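## Task

One gripper is holding the yellow sulfur ball. Take a loose grey peg and press it fully into one of that ball's empty holes until it clicks and locks. Any pegs already in the ball must stay where they are.

## Robot and tools

Robot: two arms, left_arm and right_arm, each ending in a two-finger gripper. One gripper already holds the ball. The other should pick up a loose grey peg, line it up with an empty hole, and push it in along the hole's axis until it locks. The ball must stay in its gripper, and the pegs already seated must not move.

Frame: every position and orientation uses the scene frame. Its origin is level with the table top, midway between the two nominal bases. +x points out over the table, +z points up, and left_arm is on the +y side. The arm names do not match the left and right sides of the images. The calibrated bases are: left_arm at (+0.001, +0.366, +0.014) m, right_arm at (+0.006, -0.353, 0) m. The fingers point along the gripper's own +z and close along its own y. end_effector_position is the point between the pads, about 1 cm short of the fingertips. Reported poses can be off by a few cm, more at long reach.

execute_actions(actions, cameras): actions is a list of actions. Each action is a table of up to 15 rows, one row per 1/30 s step. If a table is shorter than 15 rows, its last row is repeated. Every row has 14 numbers in [-1, 1]: dx, dy, dz, rx, ry, rz, opening for left_arm, then the same seven for right_arm. Both arms always need their numbers.
- The six pose numbers are offsets, not poses. They count from that arm's Hand target as it stood when the action began, along the scene axes.
- Every row counts from that same start, not from the row before. Each new action or call starts from the new Hand target, so sending the same offset again moves the arm further.
- Scale: 1.0 = 0.6 m for dx, dy, dz and 180 degrees for rotation. rx, ry, rz form one rotation vector, turned about the Hand target's position.
- opening is absolute: +1 is fully open (0.094 m), -1 is closed.
- Six zeros re-command the present Hand target. A 0 in the opening slot is a real command (half open), so repeat the current opening to leave a gripper unchanged.
- An empty actions list returns images and the full state.

move(target, speed, blend, opening_speed, grip_force, blocking, cameras): moves both grippers in straight lines.
- target is one 14-number row laid out as above, or a list of up to 15 such rows. Every row is an offset from the same starting Hand targets.
- speed: m/s, 0.002 to 4.3, default 0.25. Rotation is capped at twice that value in rad/s. Give one number, or one per target.
- blend: in metres, rounds the corners of a list. 0 means a full stop at each corner.
- opening_speed: rate of change on the -1..1 scale per second, at least 0.2. Use it for gentle closing.
- grip_force: newtons per pad, 10 to 50. Give one value or one per arm; it stays set until changed. Below full force the fingers close slowly.
- blocking=false returns after about 0.5 s while the move keeps running.
- A move lasts at most 10 s, and the paths do not avoid obstacles. The result's move: line gives the ending (done, off_target, moving, held, fault) and any limits (paced means the pose was clipped, held means steps were withheld). done means the arm rests within 10 mm and 2 degrees of its target; it does not tell you about contact.

wait(seconds 0-10) lets time pass while commands hold. stop() brakes a running move. zoom_image(camera, region=[x0,y0,x1,y1]) enlarges part of the newest image from cam_high, cam_left_wrist or cam_right_wrist; the region is at most 504x504. finished_scene(scene=1 or 2) ends the scene for good. Call it only once the peg is locked and the setup is stable.

Results: each gripper's end_effector_position (m) and end_effector_quat_wxyz; the Hand target (the last commanded pose after clipping, from which the next offsets count); Tool commands; grip_measured (measured opening on the -1..1 scale); joint positions (the last one per arm is the opening in m); joint torques (offset and noisy); joint velocities; motor temperatures. Action calls also list positions at some steps.

Motion behaviour:
- Each step, the commanded orientation is clipped to within 40 degrees of the current one.
- Friction and weight can leave a gripper a few cm short of its target. The next command asks for the target again; if it is still short, send the gap as an extra offset.
- Pressing harder comes from a faster approach or a target set further past the contact point. To release a press, command a target back behind the gripper.
- Avoid paths close to an arm's own base, since they can flip its shoulder.

Gripping:
- grip_measured can read about 2.5 mm wide when empty, and a few mm narrower than a part that is squeezed.
- Force jumps to the limit after a small squeeze. To release, command well above grip_measured.

Avoid:
- Any contact between the arms, including one gripper closing on the other's fingers. This can end the scene in failure.
- Dropping the ball or pegs, letting go of moving parts, or fast impacts.
- Anything leaving the table.
- Straining toward unreachable poses or holding loads for long. MOTOR HOT appears at 85 °C, and at 100 °C that arm stops holding and falls.
- Small pushes may nudge loose objects at random.

Cameras: cam_high is fixed (its pose may differ slightly from the calibration). cam_left_wrist and cam_right_wrist ride on the hands. All images are 504x504. Use them to find the pegs, the free holes and the alignment.

Each tool is called as name([rows], argument=value, ...), one row to a line, values as JSON.

## Session

execute_actions(actions=[])

Scene clock: 0.00 s.
left_arm: end_effector_position=(+0.2472, -0.0242, +0.1580) grip_measured=-0.540 end_effector_quat_wxyz=(+0.453, +0.569, +0.514, -0.455) | right_arm: end_effector_position=(+0.5270, -0.3435, +0.4923) grip_measured=+1.000 end_effector_quat_wxyz=(+0.707, -0.007, +0.707, +0.007)
Joint positions: left_arm=[-0.672 1.478 0.493 0.7 0.897 0.276 0.022] | right_arm=[0 1.047 1.047 0 0 0 0.094]
Joint velocities: within noise
Joint torques (N m): no reading
Motor temperatures (°C): left_arm=[31 33 30 30 32 29 29] | right_arm=[32 31 32 29 31 32 31]
Heat: left arm: hottest shoulder 33 °C; right arm: hottest waist 32 °C.
Hand target: left_arm +0.2524, -0.0287, +0.1669; +0.463, +0.570, +0.505, -0.453 | right_arm +0.5256, -0.3435, +0.5155; +0.722, -0.007, +0.692, +0.007
Tool commands: left_gripper/opening=-0.682579 right_gripper/opening=+1.0

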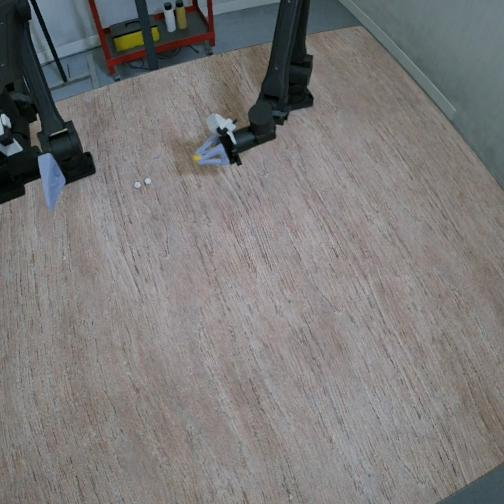

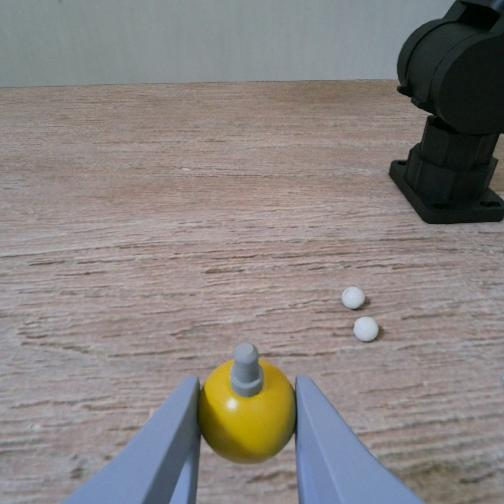

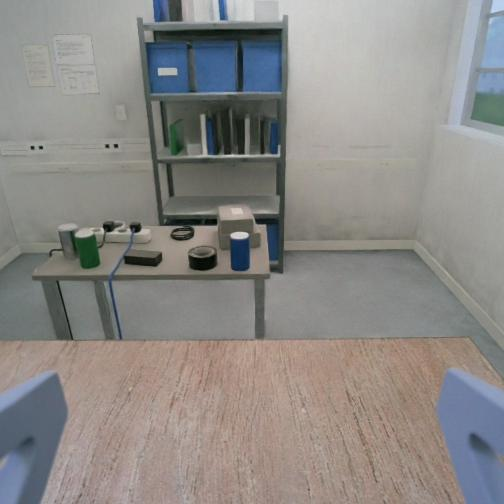

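zoom_image(camera="cam_left_wrist", region=[180, 320, 320, 480])

zoom_image(camera="cam_left_wrist", region=[320, 270, 400, 350])

zoom_image(camera="cam_high", region=[110, 90, 290, 230])

Scaled by 3.150 from the camera's 504x504 image, which has a finer 720x720 frame.

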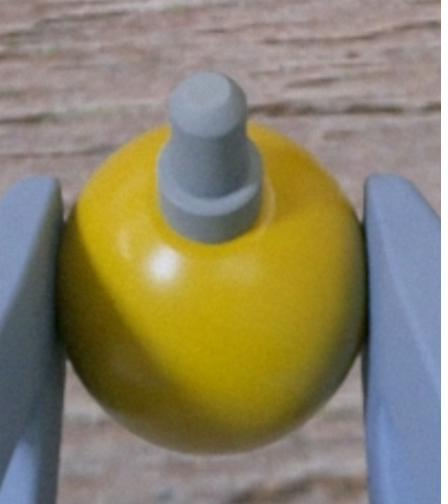

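Scaled by 6.300 from the camera's 504x504 image, which has a finer 720x720 frame.

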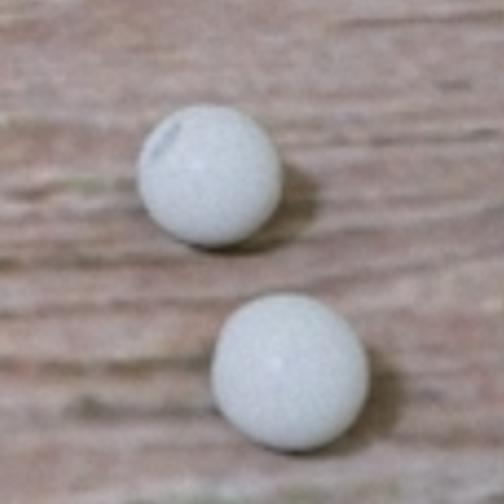

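Scaled by 2.800 from the camera's 504x504 image, which has a finer 720x720 frame.

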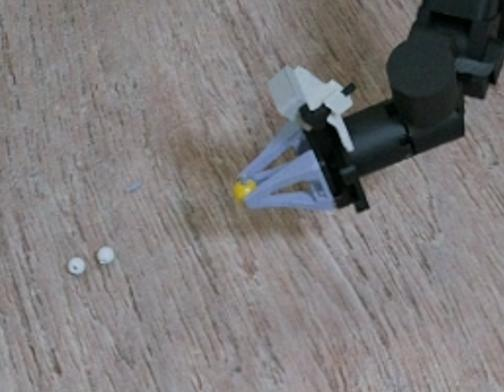

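zoom_image(camera="cam_high", region=[140, 140, 180, 180])

zoom_image(camera="cam_high", region=[180, 130, 230, 180])

zoom_image(camera="cam_high", region=[80, 80, 200, 200])

zoom_image(camera="cam_high", region=[80, 180, 240, 340])

zoom_image(camera="cam_high", region=[200, 160, 360, 320])

zoom_image(camera="cam_left_wrist", region=[60, 200, 250, 400])

zoom_image(camera="cam_left_wrist", region=[250, 200, 450, 400])

Scaled by 12.600 from the camera's 504x504 image, which has a finer 720x720 frame.

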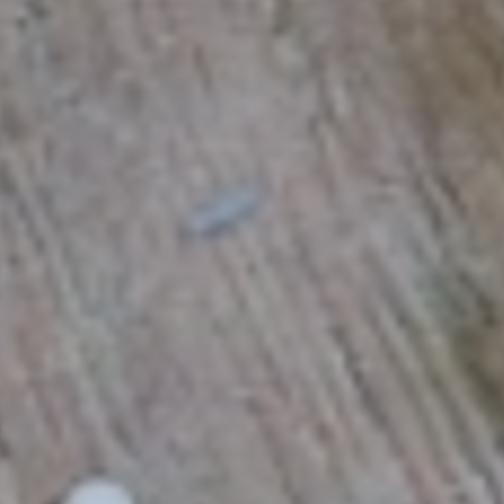

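Scaled by 10.080 from the camera's 504x504 image, which has a finer 720x720 frame.

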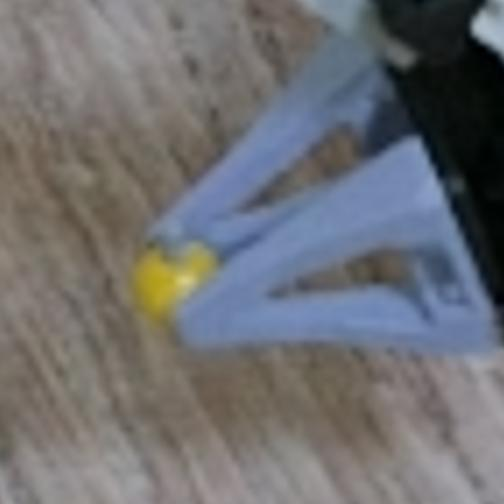

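Scaled by 4.200 from the camera's 504x504 image, which has a finer 720x720 frame.

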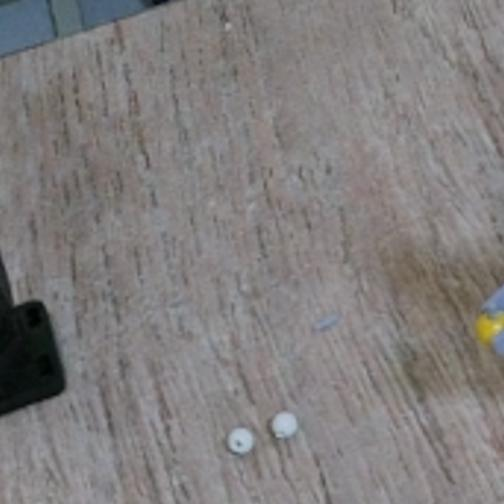

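Scaled by 3.150 from the camera's 504x504 image, which has a finer 720x720 frame.

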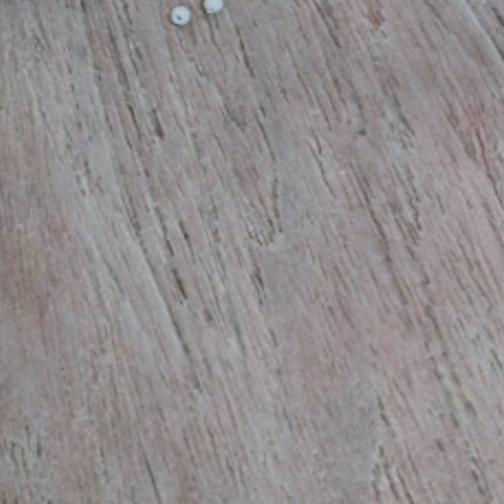

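Scaled by 3.150 from the camera's 504x504 image, which has a finer 720x720 frame.

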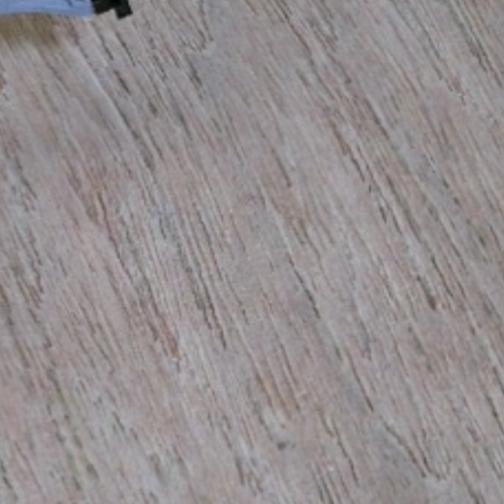

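Scaled by 2.520 from the camera's 504x504 image, which has a finer 720x720 frame.

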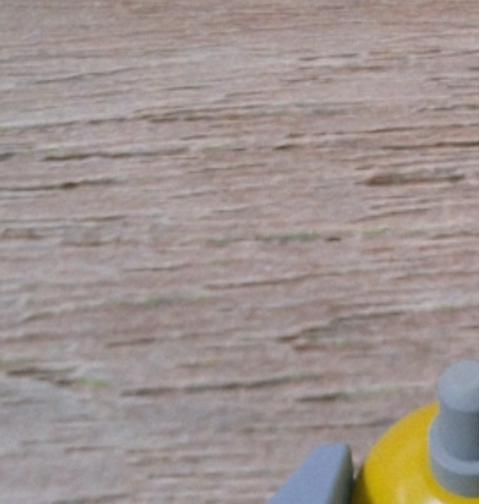

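Scaled by 2.520 from the camera's 504x504 image, which has a finer 720x720 frame.

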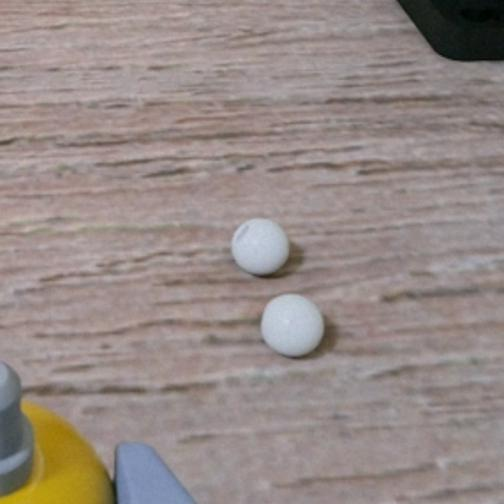

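move(target=[0,0,0,0,0,0,-0.682579,-0.7427,0.3058,-0.2758,-0.4566,0.3503,0.4378,1], cameras=["all"])

Scene clock: 32.70 s.
left_arm: end_effector_position=(+0.2472, -0.0242, +0.1580) grip_measured=-0.540 end_effector_quat_wxyz=(+0.453, +0.569, +0.514, -0.455) | right_arm: end_effector_position=(+0.0824, -0.1594, +0.3482) grip_measured=+1.000 end_effector_quat_wxyz=(-0.134, +0.786, -0.602, -0.042)
Joint positions: left_arm=[-0.672 1.478 0.493 0.7 0.897 0.276 0.022] | right_arm=[1.168 0.741 1.145 -1.694 -0.01 -0.646 0.094]
Joint torques (N m): left_arm=[1.2 -11.46 8.09 1.46 0.1 -0.08] | right_arm=[0.56 0.15 8.94 1.05 -0.25 0.19]
Motor temperatures (°C): left_arm=[31 34 33 30 32 29 30] | right_arm=[32 31 37 29 31 32 31]
Heat: left arm: hottest shoulder 34 °C; right arm: hottest elbow 37 °C.
Hand target: left_arm +0.2524, -0.0287, +0.1669; +0.463, +0.570, +0.505, -0.453 | right_arm +0.0799, -0.1600, +0.3501; +0.007, +0.793, -0.609, -0.006
Off the commanded pose: left_arm 0.011 m, 1 deg | right_arm 0.003 m, 17 deg.
joint sent to its limit (right arm) — joint 4 (wrist pitch), lower limit. The joint targets are off in orientation, not in position.
move: off_target (left_arm, right_arm)
camera_calibration:
cam_right_wrist: T_world_to_cam=[[0.956962, 0.23245, 0.173754, -0.104112], [0.198712, -0.961176, 0.191452, -0.199822], [0.211511, -0.148685, -0.966, 0.379495], [0, 0, 0, 1]] pos_world=[0.0590709, -0.111438, 0.422938]

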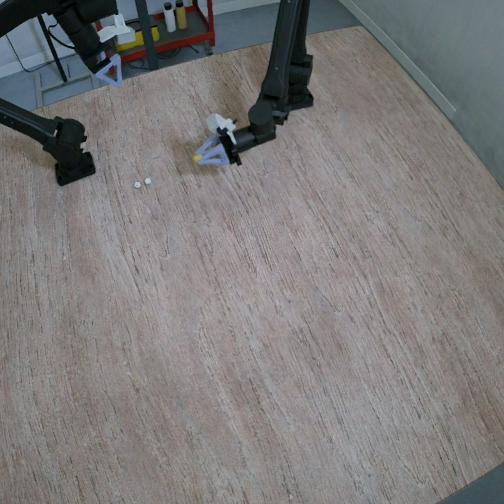

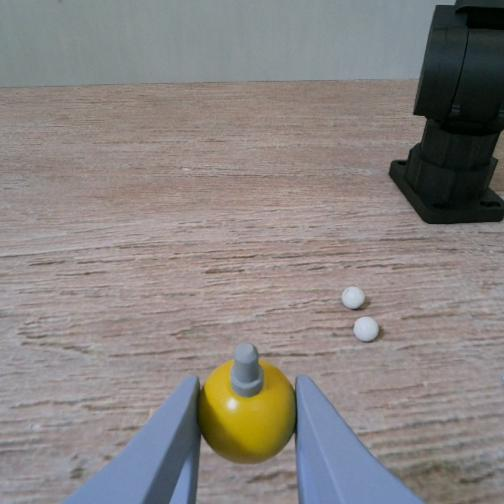

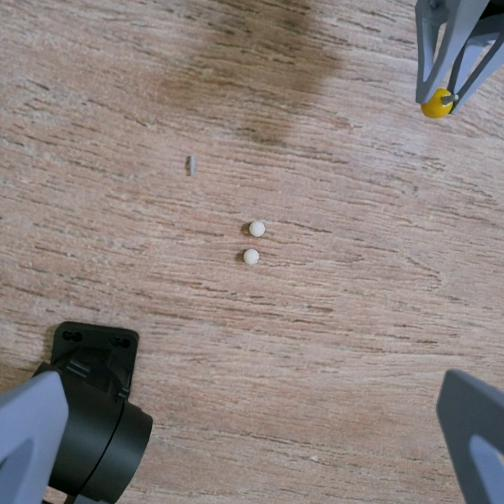

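zoom_image(camera="cam_right_wrist", region=[170, 145, 215, 190])

zoom_image(camera="cam_right_wrist", region=[410, 70, 470, 130])

Scaled by 11.200 from the camera's 504x504 image, which has a finer 720x720 frame.

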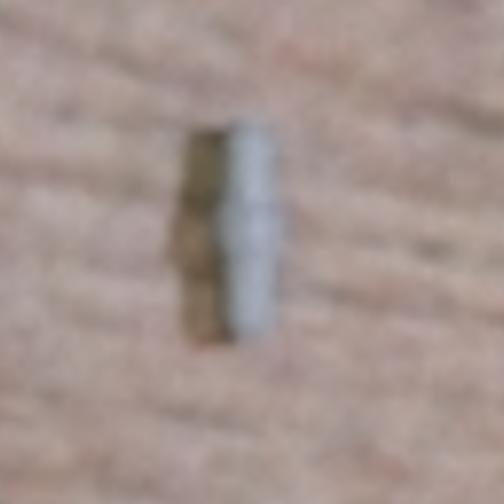

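Scaled by 8.400 from the camera's 504x504 image, which has a finer 720x720 frame.

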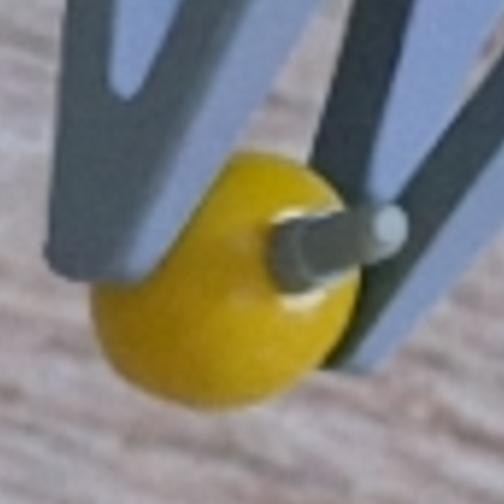

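move(target=[0,0,0.15,-0.194,0,0,-0.682579,0.2,-0.03,0.1,0,0,0,1], speed=0.15, cameras=["all"])

Scene clock: 52.90 s.
left_arm: end_effector_position=(+0.2566, -0.0260, +0.2417) grip_measured=-0.540 end_effector_quat_wxyz=(+0.582, +0.441, +0.415, -0.543) | right_arm: end_effector_position=(+0.1956, -0.1785, +0.3896) grip_measured=+1.000 end_effector_quat_wxyz=(-0.151, +0.782, -0.605, +0.021)
Joint positions: left_arm=[-0.685 1.648 0.488 1.557 0.808 -0.228 0.022] | right_arm=[0.718 0.889 1.317 -1.694 -0.012 -1.087 0.094]
Joint torques (N m): left_arm=[0.15 -13.92 5.91 1.84 -0.4 -0.22] | right_arm=[-0.97 -1.61 12.75 1.02 -0.09 -0.01]
Heat: left arm: hottest shoulder 35 °C; right arm: hottest elbow 38 °C.
Hand target: left_arm +0.2524, -0.0287, +0.2569; +0.612, +0.405, +0.346, -0.584 | right_arm +0.1999, -0.1780, +0.4101; +0.007, +0.793, -0.609, -0.006
Off the commanded pose: left_arm 0.016 m, 11 deg | right_arm 0.021 m, 18 deg.
joint sent to its limit (left arm) — joint 4 (wrist pitch), upper limit. The joint targets are off in orientation, not in position.
joint sent to its limit (right arm) — joint 4 (wrist pitch), lower limit. The joint targets are off in orientation, not in position.
move: off_target (left_arm, right_arm)
camera_calibration:
cam_left_wrist: T_world_to_cam=[[-0.996466, -0.0306061, -0.0782261, 0.272759], [0.0723166, 0.161218, -0.984266, 0.26035], [0.042736, -0.986444, -0.158435, 0.0834668], [0, 0, 0, 1]] pos_world=[0.249401, 0.0487103, 0.290814]
cam_right_wrist: T_world_to_cam=[[0.936341, 0.21736, 0.275716, -0.253582], [0.145715, -0.955073, 0.258076, -0.263093], [0.319425, -0.201472, -0.925947, 0.346509], [0, 0, 0, 1]] pos_world=[0.165092, -0.126343, 0.458664]

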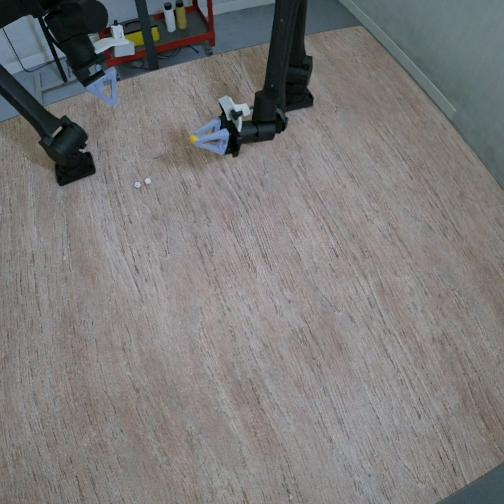

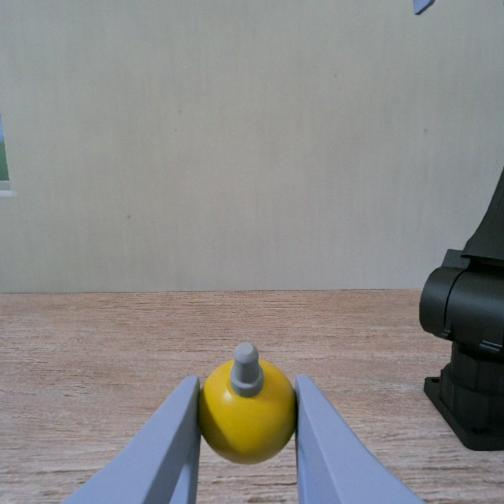

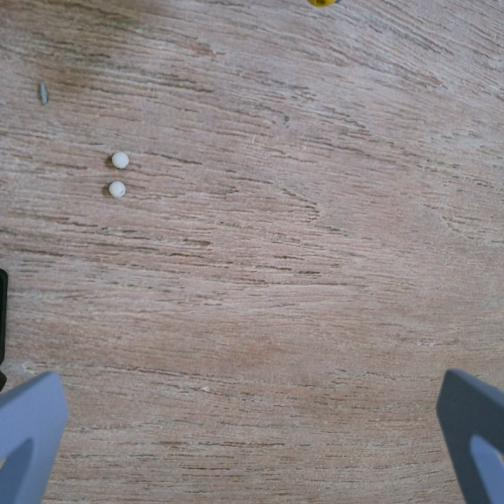

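zoom_image(camera="cam_right_wrist", region=[295, 0, 345, 20])

zoom_image(camera="cam_high", region=[180, 120, 220, 160])

Scaled by 10.080 from the camera's 504x504 image, which has a finer 720x720 frame.

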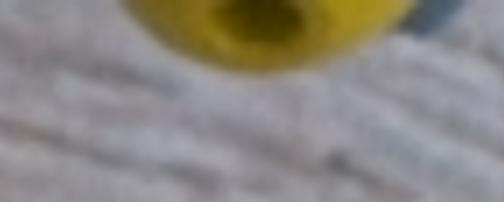

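Scaled by 12.600 from the camera's 504x504 image, which has a finer 720x720 frame.

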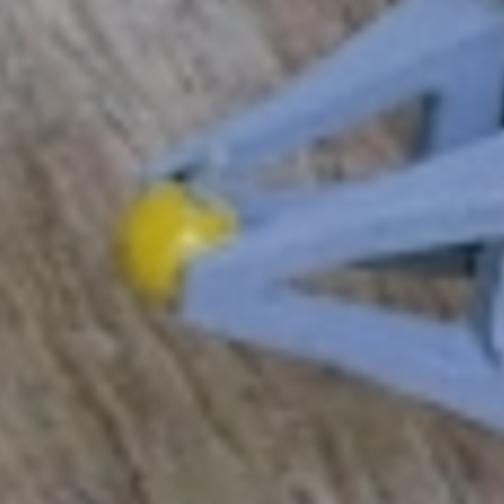

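move(target=[0,0,0,0,0,0,-0.682579,0,0,0,0.2,0,0,1], speed=0.15, cameras=["cam_right_wrist"])

Scene clock: 57.23 s.
left_arm: end_effector_position=(+0.2567, -0.0260, +0.2417) grip_measured=-0.540 end_effector_quat_wxyz=(+0.582, +0.441, +0.415, -0.543) | right_arm: end_effector_position=(+0.2019, -0.1746, +0.4063) grip_measured=+1.000 end_effector_quat_wxyz=(-0.251, +0.750, -0.584, -0.183)
Joint positions: left_arm=[-0.685 1.648 0.488 1.557 0.807 -0.228 0.022] | right_arm=[0.356 0.888 1.293 -1.694 -0.574 -1.361 0.094]
Joint torques (N m): left_arm=[0.21 -14.04 5.89 1.78 -0.41 -0.2] | right_arm=[-1.08 -2.55 8.7 0.91 -0.58 -0.02]
Heat: left arm: hottest shoulder 35 °C; right arm: hottest elbow 39 °C.
Hand target: left_arm +0.2525, -0.0287, +0.2569; +0.613, +0.405, +0.346, -0.584 | right_arm +0.1999, -0.1780, +0.4100; -0.238, +0.757, -0.578, -0.194
Off the commanded pose: left_arm 0.016 m, 11 deg | right_arm 0.005 m, 2 deg.
joint sent to its limit (left arm) — joint 4 (wrist pitch), upper limit. The joint targets are off in orientation, not in position.
joint sent to its limit (right arm) — joint 4 (wrist pitch), lower limit. The joint targets are off in orientation, not in position.
move: off_target (left_arm)
camera_calibration:
cam_right_wrist: T_world_to_cam=[[0.967883, 0.180933, 0.174543, -0.236551], [0.212425, -0.959907, -0.182903, -0.0998198], [0.134452, 0.214107, -0.967513, 0.487546], [0, 0, 0, 1]] pos_world=[0.184606, -0.157405, 0.494738]
Images, in order (width x height): cam_right_wrist 504x504.

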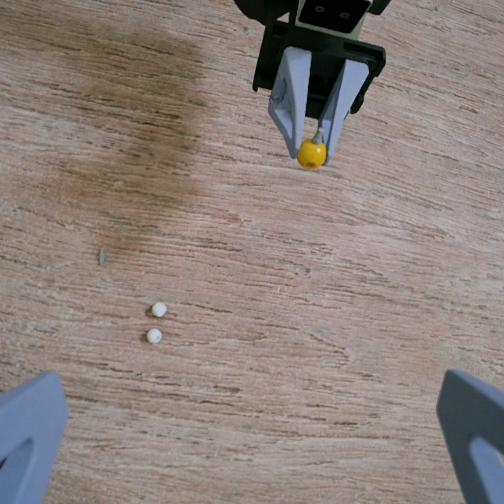

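zoom_image(camera="cam_right_wrist", region=[285, 120, 345, 180])

zoom_image(camera="cam_right_wrist", region=[80, 235, 125, 280])

Scaled by 8.400 from the camera's 504x504 image, which has a finer 720x720 frame.

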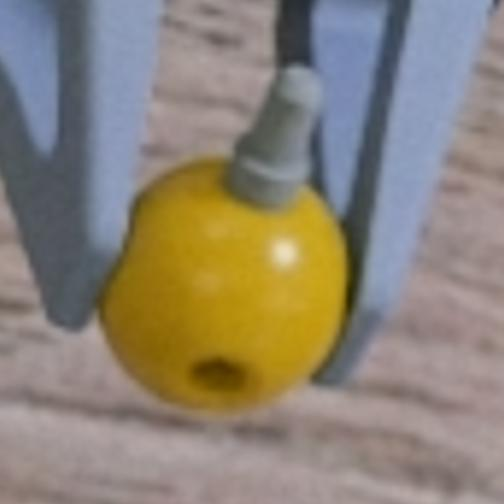

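Scaled by 11.200 from the camera's 504x504 image, which has a finer 720x720 frame.

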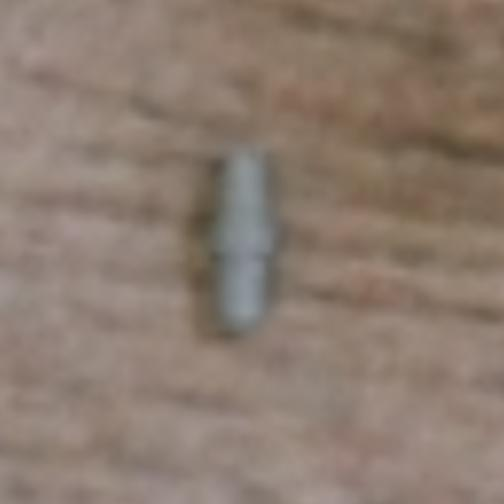

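move(target=[0,0,0,0,0,0,-0.682579,-0.2133,0.15,-0.4833,-0.197,-0.001,-0.0154,0], speed=0.2, cameras=["cam_right_wrist"])

Scene clock: 84.63 s.
left_arm: end_effector_position=(+0.2567, -0.0260, +0.2417) grip_measured=-0.540 end_effector_quat_wxyz=(+0.582, +0.441, +0.415, -0.543) | right_arm: end_effector_position=(+0.0722, -0.0946, +0.1174) grip_measured=+0.001 end_effector_quat_wxyz=(+0.007, +0.780, -0.626, +0.001)
Joint positions: left_arm=[-0.685 1.648 0.488 1.557 0.807 -0.228 0.022] | right_arm=[1.299 1.104 0.746 -1.225 -0.004 -0.472 0.047]
Joint torques (N m): left_arm=[0.32 -13.86 5.96 1.73 -0.41 -0.21] | right_arm=[0.56 -4.37 8.98 1.21 -0.08 0.16]
Heat: left arm: hottest shoulder 35 °C; right arm: hottest elbow 37 °C.
Hand target: left_arm +0.2525, -0.0287, +0.2569; +0.613, +0.405, +0.346, -0.584 | right_arm +0.0720, -0.0881, +0.1200; -0.002, +0.779, -0.626, -0.001
Off the commanded pose: left_arm 0.016 m, 11 deg | right_arm 0.007 m, 1 deg.
joint sent to its limit (left arm) — joint 4 (wrist pitch), upper limit. The joint targets are off in orientation, not in position.
move: off_target (left_arm)
camera_calibration:
cam_right_wrist: T_world_to_cam=[[0.976612, 0.214902, 0.00685676, -0.0527578], [0.191713, -0.884781, 0.424745, -0.110994], [0.0973452, -0.413496, -0.905287, 0.144407], [0, 0, 0, 1]] pos_world=[0.0587454, -0.0271558, 0.178236]
Images, in order (width x height): cam_right_wrist 504x504.

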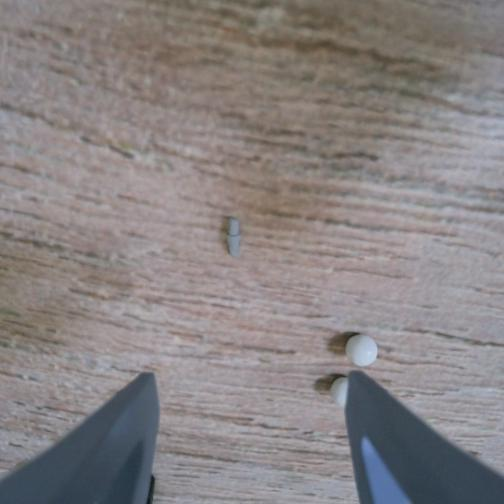

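zoom_image(camera="cam_right_wrist", region=[205, 210, 261, 266])

Scaled by 9.000 from the camera's 504x504 image, which has a finer 720x720 frame.

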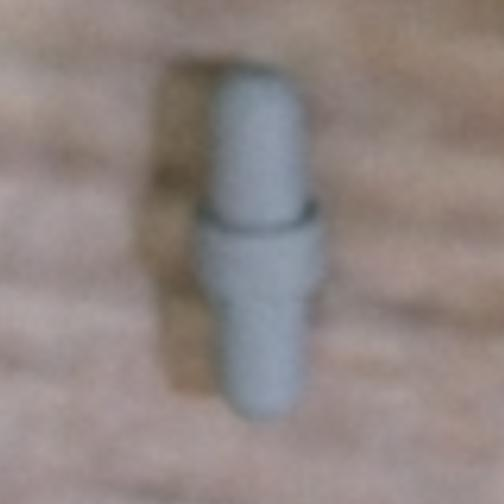

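move(target=[0,0,0,0,0,0,-0.682579,-0.0105,0.0027,-0.145,0,0,0,-0.4], speed=0.15, cameras=["cam_right_wrist"])

Scene clock: 96.83 s.
left_arm: end_effector_position=(+0.2567, -0.0260, +0.2417) grip_measured=-0.540 end_effector_quat_wxyz=(+0.582, +0.441, +0.415, -0.543) | right_arm: end_effector_position=(+0.0664, -0.0911, +0.0331) grip_measured=-0.399 end_effector_quat_wxyz=(+0.003, +0.780, -0.626, -0.001)
Joint positions: left_arm=[-0.685 1.648 0.488 1.557 0.807 -0.228 0.022] | right_arm=[1.323 1.245 0.599 -0.93 -0.004 -0.448 0.028]
Joint torques (N m): left_arm=[0.21 -14.04 5.89 1.77 -0.4 -0.21] | right_arm=[0.32 -5.07 7.39 1.13 -0.07 0.14]
Heat: left arm: hottest shoulder 35 °C; right arm: hottest elbow 38 °C.
Hand target: left_arm +0.2525, -0.0287, +0.2569; +0.613, +0.405, +0.346, -0.584 | right_arm +0.0656, -0.0864, +0.0330; -0.002, +0.779, -0.626, -0.002
Off the commanded pose: left_arm 0.016 m, 11 deg | right_arm 0.005 m, 1 deg.
joint sent to its limit (left arm) — joint 4 (wrist pitch), upper limit. The joint targets are off in orientation, not in position.
move: off_target (left_arm)
camera_calibration:
cam_right_wrist: T_world_to_cam=[[0.976689, 0.214411, 0.0103223, -0.0475153], [0.190495, -0.887905, 0.418732, -0.0710538], [0.0989461, -0.407005, -0.908051, 0.0706759], [0, 0, 0, 1]] pos_world=[0.05295, -0.0241358, 0.0944203]
Images, in order (width x height): cam_right_wrist 504x504.

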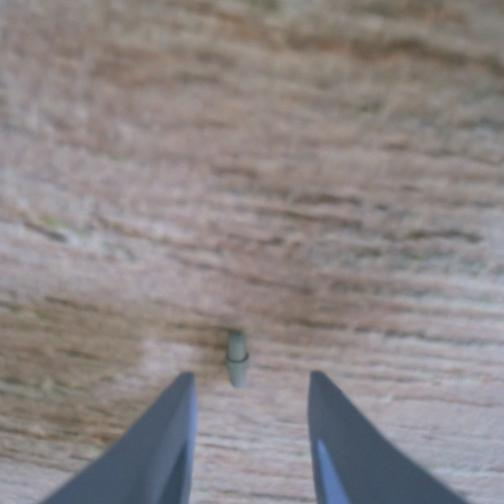

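move(target=[0,0,0,0,0,0,-0.682579,-0.0072,-0.0015,-0.0335,0,0,0,-0.4], speed=0.05, cameras=["cam_right_wrist"])

zoom_image(camera="cam_right_wrist", region=[180, 350, 330, 500])

Scene clock: 104.50 s.
left_arm: end_effector_position=(+0.2567, -0.0260, +0.2417) grip_measured=-0.540 end_effector_quat_wxyz=(+0.582, +0.441, +0.415, -0.543) | right_arm: end_effector_position=(+0.0626, -0.0909, +0.0137) grip_measured=-0.399 end_effector_quat_wxyz=(+0.002, +0.780, -0.626, -0.001)
Joint positions: left_arm=[-0.685 1.648 0.488 1.557 0.807 -0.228 0.022] | right_arm=[1.338 1.287 0.569 -0.855 -0.003 -0.433 0.028]
Joint torques (N m): left_arm=[0.26 -13.92 5.9 1.8 -0.4 -0.22] | right_arm=[0.44 -5.3 6.9 1.13 -0.07 0.16]
Heat: left arm: hottest shoulder 35 °C; right arm: hottest elbow 38 °C.
Hand target: left_arm +0.2525, -0.0287, +0.2569; +0.613, +0.405, +0.346, -0.584 | right_arm +0.0614, -0.0873, +0.0129; -0.002, +0.779, -0.626, -0.001
Off the commanded pose: left_arm 0.016 m, 11 deg | right_arm 0.004 m, 0 deg.
joint sent to its limit (left arm) — joint 4 (wrist pitch), upper limit. The joint targets are off in orientation, not in position.
move: off_target (left_arm)
camera_calibration:
cam_right_wrist: T_world_to_cam=[[0.976658, 0.214481, 0.0116943, -0.0435134], [0.190185, -0.888762, 0.417051, -0.062083], [0.099843, -0.405092, -0.908808, 0.053604], [0, 0, 0, 1]] pos_world=[0.0489529, -0.0241296, 0.0751164]
Images, in order (width x height): cam_right_wrist 504x504.

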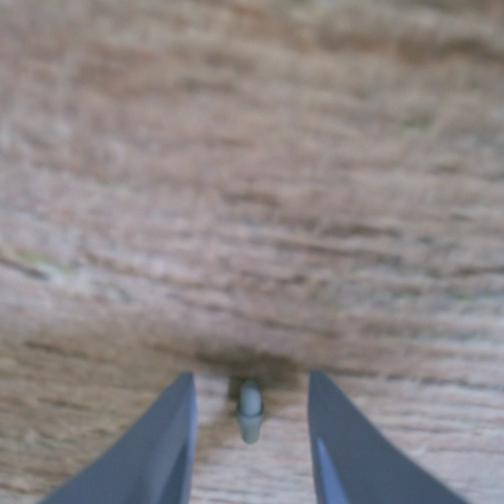

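Scaled by 3.360 from the camera's 504x504 image, which has a finer 720x720 frame.

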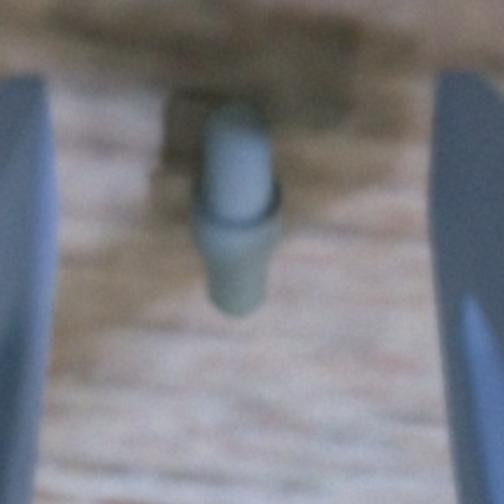

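move(target=[0,0,0,0,0,0,-0.682579,0,0,-0.005,0,0,0,-0.4], speed=0.03)

move(target=[0,0,0,0,0,0,-0.682579,0,0,0,0,0,0,-0.85], opening_speed=0.25, cameras=["cam_right_wrist"])

zoom_image(camera="cam_right_wrist", region=[180, 350, 330, 500])

Scene clock: 109.80 s.
left_arm: end_effector_position=(+0.2567, -0.0260, +0.2417) grip_measured=-0.540 end_effector_quat_wxyz=(+0.582, +0.441, +0.415, -0.543) | right_arm: end_effector_position=(+0.0626, -0.0908, +0.0109) grip_measured=-0.399 end_effector_quat_wxyz=(+0.002, +0.780, -0.626, -0.001)
Joint positions: left_arm=[-0.685 1.648 0.488 1.557 0.807 -0.228 0.022] | right_arm=[1.338 1.295 0.566 -0.844 -0.003 -0.433 0.028]
Joint torques (N m): left_arm=[0.32 -13.92 5.94 1.76 -0.41 -0.22] | right_arm=[0.26 -5.42 6.79 1.26 -0.05 0.15]
Heat: left arm: hottest shoulder 35 °C; right arm: hottest elbow 38 °C.
Hand target: left_arm +0.2525, -0.0287, +0.2569; +0.613, +0.405, +0.346, -0.584 | right_arm +0.0614, -0.0873, +0.0099; -0.002, +0.779, -0.626, -0.001
Off the commanded pose: left_arm 0.016 m, 11 deg | right_arm 0.004 m, 0 deg.
joint sent to its limit (left arm) — joint 4 (wrist pitch), upper limit. The joint targets are off in orientation, not in position.
move: off_target (left_arm)

Scene clock: 111.90 s.
left_arm: end_effector_position=(+0.2567, -0.0260, +0.2417) grip_measured=-0.540 end_effector_quat_wxyz=(+0.582, +0.441, +0.415, -0.543) | right_arm: end_effector_position=(+0.0626, -0.0907, +0.0109) grip_measured=-0.848 end_effector_quat_wxyz=(+0.002, +0.780, -0.626, -0.001)
Joint positions: left_arm=[-0.685 1.648 0.488 1.557 0.807 -0.228 0.022] | right_arm=[1.338 1.295 0.566 -0.844 -0.003 -0.432 0.007]
Joint torques (N m): left_arm=[0.32 -13.92 5.94 1.74 -0.4 -0.21] | right_arm=[0.44 -5.13 6.72 1.21 -0.06 0.16]
Heat: left arm: hottest shoulder 35 °C; right arm: hottest elbow 38 °C.
Hand target: left_arm +0.2525, -0.0287, +0.2569; +0.613, +0.405, +0.346, -0.584 | right_arm +0.0614, -0.0873, +0.0099; -0.002, +0.779, -0.627, -0.001
Off the commanded pose: left_arm 0.016 m, 11 deg | right_arm 0.004 m, 0 deg.
joint sent to its limit (left arm) — joint 4 (wrist pitch), upper limit. The joint targets are off in orientation, not in position.
move: off_target (left_arm)
camera_calibration:
cam_right_wrist: T_world_to_cam=[[0.976831, 0.213675, 0.0119945, -0.0436906], [0.189399, -0.889227, 0.416418, -0.0605925], [0.0996438, -0.404498, -0.909094, 0.0512146], [0, 0, 0, 1]] pos_world=[0.0490513, -0.0238287, 0.0723147]
Images, in order (width x height): cam_right_wrist 504x504.

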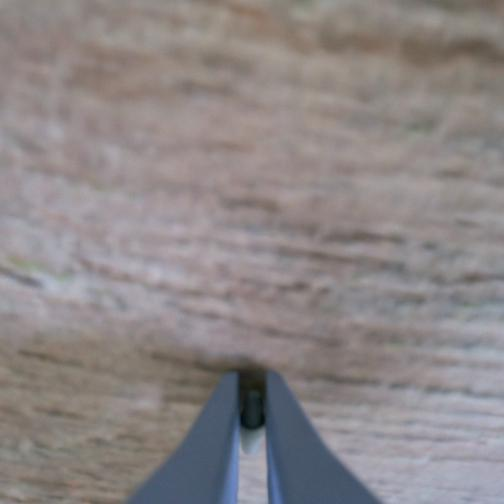

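Scaled by 3.360 from the camera's 504x504 image, which has a finer 720x720 frame.

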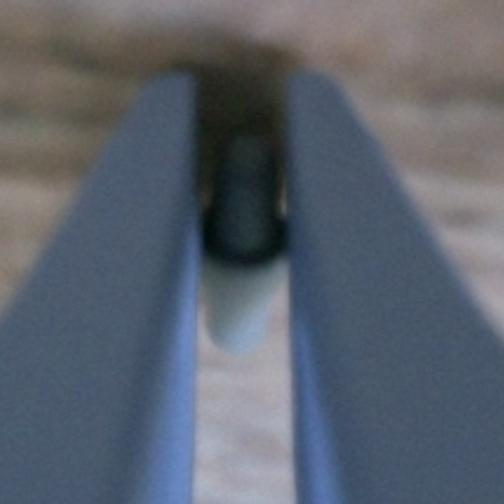

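move([
  [0,0,0,0,0,0,-0.682579,0,0,0,0,0,0,-0.7],
  [0,0,0,0,0,0,-0.682579,-0.0008,0.0038,0,0,0,0,-0.7],
], speed=0.03, cameras=["cam_right_wrist"])

zoom_image(camera="cam_right_wrist", region=[180, 350, 330, 500])

Scene clock: 116.27 s.
left_arm: end_effector_position=(+0.2567, -0.0260, +0.2417) grip_measured=-0.540 end_effector_quat_wxyz=(+0.582, +0.441, +0.415, -0.543) | right_arm: end_effector_position=(+0.0616, -0.0912, +0.0095) grip_measured=-0.701 end_effector_quat_wxyz=(+0.004, +0.780, -0.626, +0.000)
Joint positions: left_arm=[-0.685 1.648 0.488 1.557 0.807 -0.228 0.022] | right_arm=[1.341 1.3 0.566 -0.844 -0.003 -0.43 0.014]
Joint torques (N m): left_arm=[0.5 -13.98 5.9 1.72 -0.4 -0.23] | right_arm=[0.38 -5.42 7.2 1.2 -0.07 0.16]
Heat: left arm: hottest shoulder 35 °C; right arm: hottest elbow 37 °C.
Hand target: left_arm +0.2525, -0.0287, +0.2569; +0.613, +0.405, +0.346, -0.584 | right_arm +0.0609, -0.0851, +0.0099; -0.002, +0.779, -0.626, -0.001
Off the commanded pose: left_arm 0.016 m, 11 deg | right_arm 0.006 m, 1 deg.
joint sent to its limit (left arm) — joint 4 (wrist pitch), upper limit. The joint targets are off in orientation, not in position.
move: off_target (left_arm)
camera_calibration:
cam_right_wrist: T_world_to_cam=[[0.976678, 0.214493, 0.00959826, -0.0424498], [0.190602, -0.886739, 0.421147, -0.0602232], [0.0988443, -0.409496, -0.906942, 0.0494594], [0, 0, 0, 1]] pos_world=[0.0480497, -0.0240436, 0.0706271]
Images, in order (width x height): cam_right_wrist 504x504.

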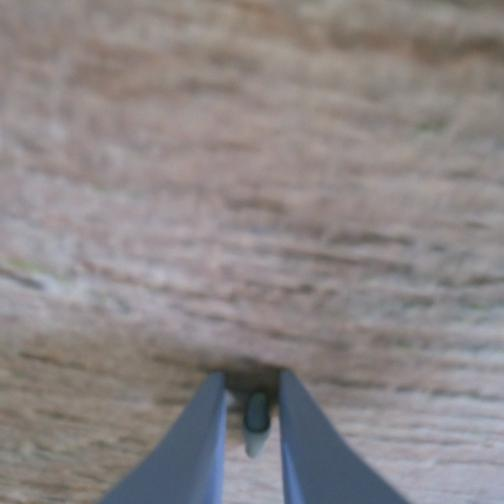

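Scaled by 3.360 from the camera's 504x504 image, which has a finer 720x720 frame.

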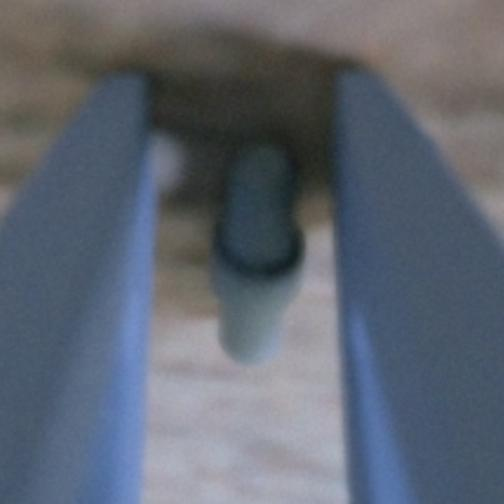

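move(target=[0,0,0,0,0,0,-0.682579,0.0022,0.0048,0.0045,0,0,0.0167,-0.7], speed=0.03, cameras=["cam_right_wrist"])

zoom_image(camera="cam_right_wrist", region=[180, 350, 330, 500])

Scene clock: 118.93 s.
left_arm: end_effector_position=(+0.2567, -0.0260, +0.2417) grip_measured=-0.540 end_effector_quat_wxyz=(+0.582, +0.441, +0.415, -0.543) | right_arm: end_effector_position=(+0.0616, -0.0912, +0.0095) grip_measured=-0.701 end_effector_quat_wxyz=(+0.004, +0.791, -0.612, +0.000)
Joint positions: left_arm=[-0.685 1.648 0.488 1.557 0.807 -0.228 0.022] | right_arm=[1.341 1.3 0.566 -0.844 -0.003 -0.464 0.014]
Joint torques (N m): left_arm=[0.26 -13.86 5.87 1.8 -0.41 -0.21] | right_arm=[0.38 -5.19 8.17 0.8 -0.05 -0.01]
Heat: left arm: hottest shoulder 35 °C; right arm: hottest elbow 37 °C.
Hand target: left_arm +0.2525, -0.0287, +0.2569; +0.613, +0.405, +0.346, -0.584 | right_arm +0.0622, -0.0821, +0.0127; -0.002, +0.796, -0.606, -0.002
Off the commanded pose: left_arm 0.016 m, 11 deg | right_arm 0.010 m, 1 deg.
joint sent to its limit (left arm) — joint 4 (wrist pitch), upper limit. The joint targets are off in orientation, not in position.
move: off_target (left_arm)
camera_calibration:
cam_right_wrist: T_world_to_cam=[[0.968834, 0.247535, 0.0093868, -0.0390062], [0.220713, -0.879817, 0.42096, -0.061396], [0.112461, -0.405768, -0.907031, 0.0489674], [0, 0, 0, 1]] pos_world=[0.0458345, -0.0244925, 0.0706263]
Images, in order (width x height): cam_right_wrist 504x504.

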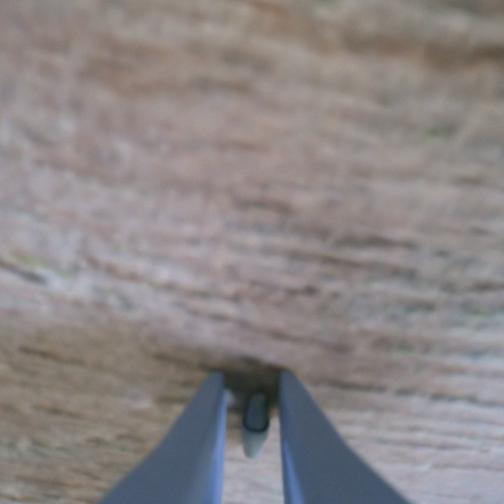

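Scaled by 3.360 from the camera's 504x504 image, which has a finer 720x720 frame.

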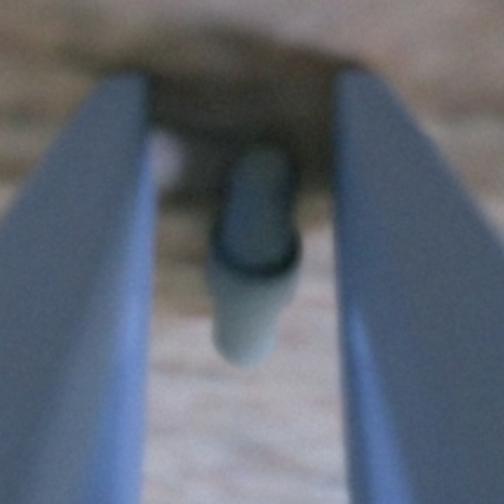

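move([
  [0,0,0,0,0,0,-0.682579,0,0,0.02,0,0,-0.03,-0.7],
  [0,0,0,0,0,0,-0.682579,0.0003,-0.0008,-0.0035,0,0,-0.03,-0.7],
], speed=0.04, cameras=["cam_right_wrist"])

zoom_image(camera="cam_right_wrist", region=[180, 350, 330, 500])

Scene clock: 122.97 s.
left_arm: end_effector_position=(+0.2567, -0.0260, +0.2417) grip_measured=-0.540 end_effector_quat_wxyz=(+0.582, +0.441, +0.415, -0.543) | right_arm: end_effector_position=(+0.0612, -0.0929, +0.0093) grip_measured=-0.701 end_effector_quat_wxyz=(+0.008, +0.768, -0.641, +0.002)
Joint positions: left_arm=[-0.685 1.648 0.488 1.557 0.807 -0.228 0.022] | right_arm=[1.341 1.302 0.566 -0.85 -0.003 -0.391 0.014]
Joint torques (N m): left_arm=[0.26 -14.33 5.91 1.74 -0.43 -0.22] | right_arm=[0.26 -4.84 7.83 1.39 -0.05 0.16]
Heat: left arm: hottest shoulder 35 °C; right arm: hottest elbow 38 °C.
Hand target: left_arm +0.2525, -0.0287, +0.2569; +0.613, +0.405, +0.346, -0.584 | right_arm +0.0624, -0.0826, +0.0106; -0.002, +0.766, -0.643, -0.002
Off the commanded pose: left_arm 0.016 m, 11 deg | right_arm 0.010 m, 1 deg.
joint sent to its limit (left arm) — joint 4 (wrist pitch), upper limit. The joint targets are off in orientation, not in position.
move: off_target (left_arm)
camera_calibration:
cam_right_wrist: T_world_to_cam=[[0.984301, 0.176361, 0.00693881, -0.0456627], [0.156491, -0.890235, 0.427776, -0.0598525], [0.0816201, -0.419974, -0.903858, 0.0485972], [0, 0, 0, 1]] pos_world=[0.0503458, -0.0248201, 0.0698453]
Images, in order (width x height): cam_right_wrist 504x504.

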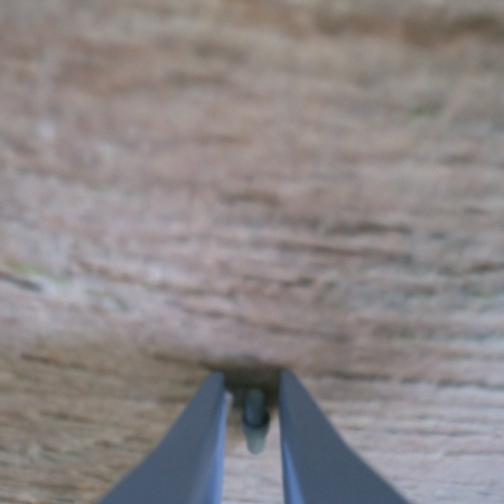

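Scaled by 3.360 from the camera's 504x504 image, which has a finer 720x720 frame.

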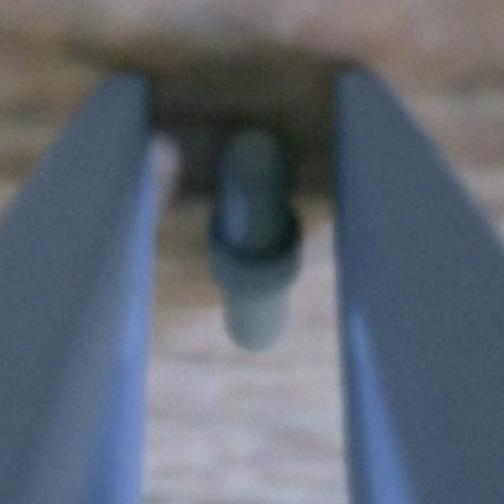

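move([
  [0,0,0,0,0,0,-0.682579,0,0.015,0.02,0,0,0,-0.7],
  [0,0,0,0,0,0,-0.682579,0,0.008,0.002,0,0,0,-0.7],
], speed=0.06, cameras=["cam_right_wrist"])

zoom_image(camera="cam_right_wrist", region=[180, 350, 330, 500])

Scene clock: 127.27 s.
left_arm: end_effector_position=(+0.2567, -0.0260, +0.2417) grip_measured=-0.540 end_effector_quat_wxyz=(+0.582, +0.441, +0.415, -0.543) | right_arm: end_effector_position=(+0.0612, -0.0887, +0.0094) grip_measured=-0.701 end_effector_quat_wxyz=(+0.009, +0.767, -0.642, +0.003)
Joint positions: left_arm=[-0.685 1.648 0.488 1.557 0.807 -0.228 0.022] | right_arm=[1.344 1.315 0.578 -0.852 -0.003 -0.385 0.014]
Joint torques (N m): left_arm=[0.26 -13.92 5.87 1.8 -0.41 -0.21] | right_arm=[0.15 -5.48 7.86 1.29 -0.06 0.14]
Heat: left arm: hottest shoulder 35 °C; right arm: hottest elbow 38 °C.
Hand target: left_arm +0.2525, -0.0287, +0.2569; +0.613, +0.405, +0.346, -0.584 | right_arm +0.0623, -0.0779, +0.0117; -0.002, +0.766, -0.643, -0.001
Off the commanded pose: left_arm 0.016 m, 11 deg | right_arm 0.011 m, 1 deg.
joint sent to its limit (left arm) — joint 4 (wrist pitch), upper limit. The joint targets are off in orientation, not in position.
move: off_target (left_arm, right_arm)
camera_calibration:
cam_right_wrist: T_world_to_cam=[[0.984819, 0.173482, 0.00592125, -0.0467362], [0.154089, -0.889416, 0.430344, -0.0559931], [0.0799234, -0.422899, -0.902645, 0.0502738], [0, 0, 0, 1]] pos_world=[0.0506366, -0.0204325, 0.0697524]
Images, in order (width x height): cam_right_wrist 504x504.

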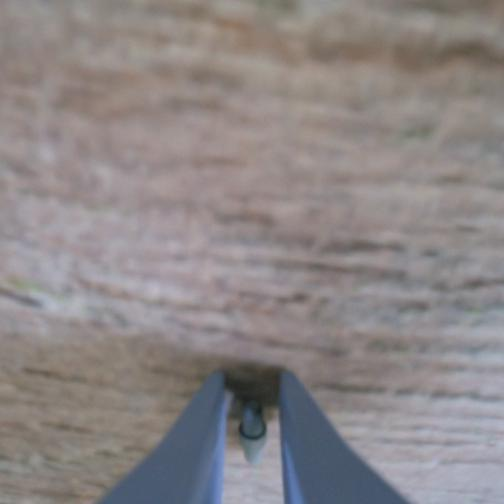

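Scaled by 3.360 from the camera's 504x504 image, which has a finer 720x720 frame.

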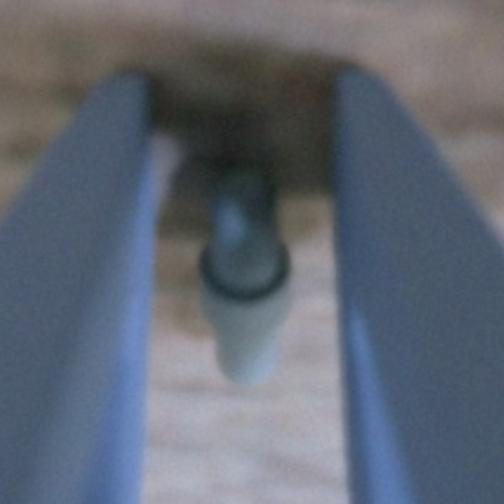

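move(target=[0,0,0,0,0,0,-0.682579,0,0,0,0,0,0,-0.86], opening_speed=0.25, cameras=["cam_right_wrist"])

zoom_image(camera="cam_right_wrist", region=[180, 350, 330, 500])

Scene clock: 130.80 s.
left_arm: end_effector_position=(+0.2567, -0.0260, +0.2417) grip_measured=-0.540 end_effector_quat_wxyz=(+0.582, +0.441, +0.415, -0.543) | right_arm: end_effector_position=(+0.0614, -0.0880, +0.0094) grip_measured=-0.858 end_effector_quat_wxyz=(+0.008, +0.767, -0.642, +0.002)
Joint positions: left_arm=[-0.685 1.648 0.488 1.557 0.807 -0.228 0.022] | right_arm=[1.344 1.315 0.578 -0.849 -0.003 -0.385 0.007]
Joint torques (N m): left_arm=[0.32 -13.86 5.93 1.74 -0.4 -0.2] | right_arm=[0.03 -5.3 7.88 1.18 -0.06 0.14]
Heat: left arm: hottest shoulder 35 °C; right arm: hottest elbow 38 °C.
Hand target: left_arm +0.2525, -0.0287, +0.2569; +0.613, +0.405, +0.346, -0.584 | right_arm +0.0624, -0.0778, +0.0117; -0.002, +0.766, -0.643, -0.001
Off the commanded pose: left_arm 0.016 m, 11 deg | right_arm 0.010 m, 1 deg.
joint sent to its limit (left arm) — joint 4 (wrist pitch), upper limit. The joint targets are off in orientation, not in position.
move: off_target (left_arm)
camera_calibration:
cam_right_wrist: T_world_to_cam=[[0.984826, 0.173405, 0.00701223, -0.0470211], [0.153786, -0.890704, 0.427781, -0.0553815], [0.080425, -0.420211, -0.903855, 0.0508096], [0, 0, 0, 1]] pos_world=[0.0507381, -0.0198241, 0.0699454]
Images, in order (width x height): cam_right_wrist 504x504.

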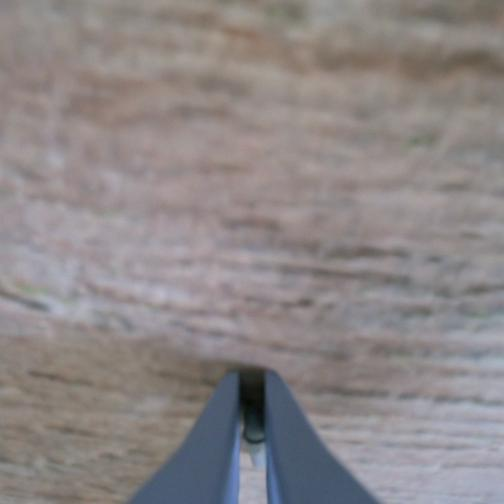

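Scaled by 3.360 from the camera's 504x504 image, which has a finer 720x720 frame.

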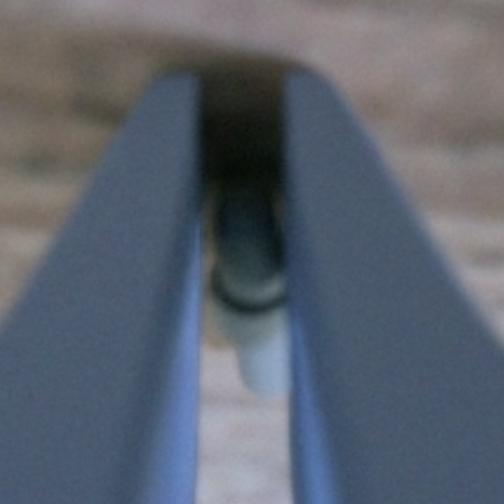

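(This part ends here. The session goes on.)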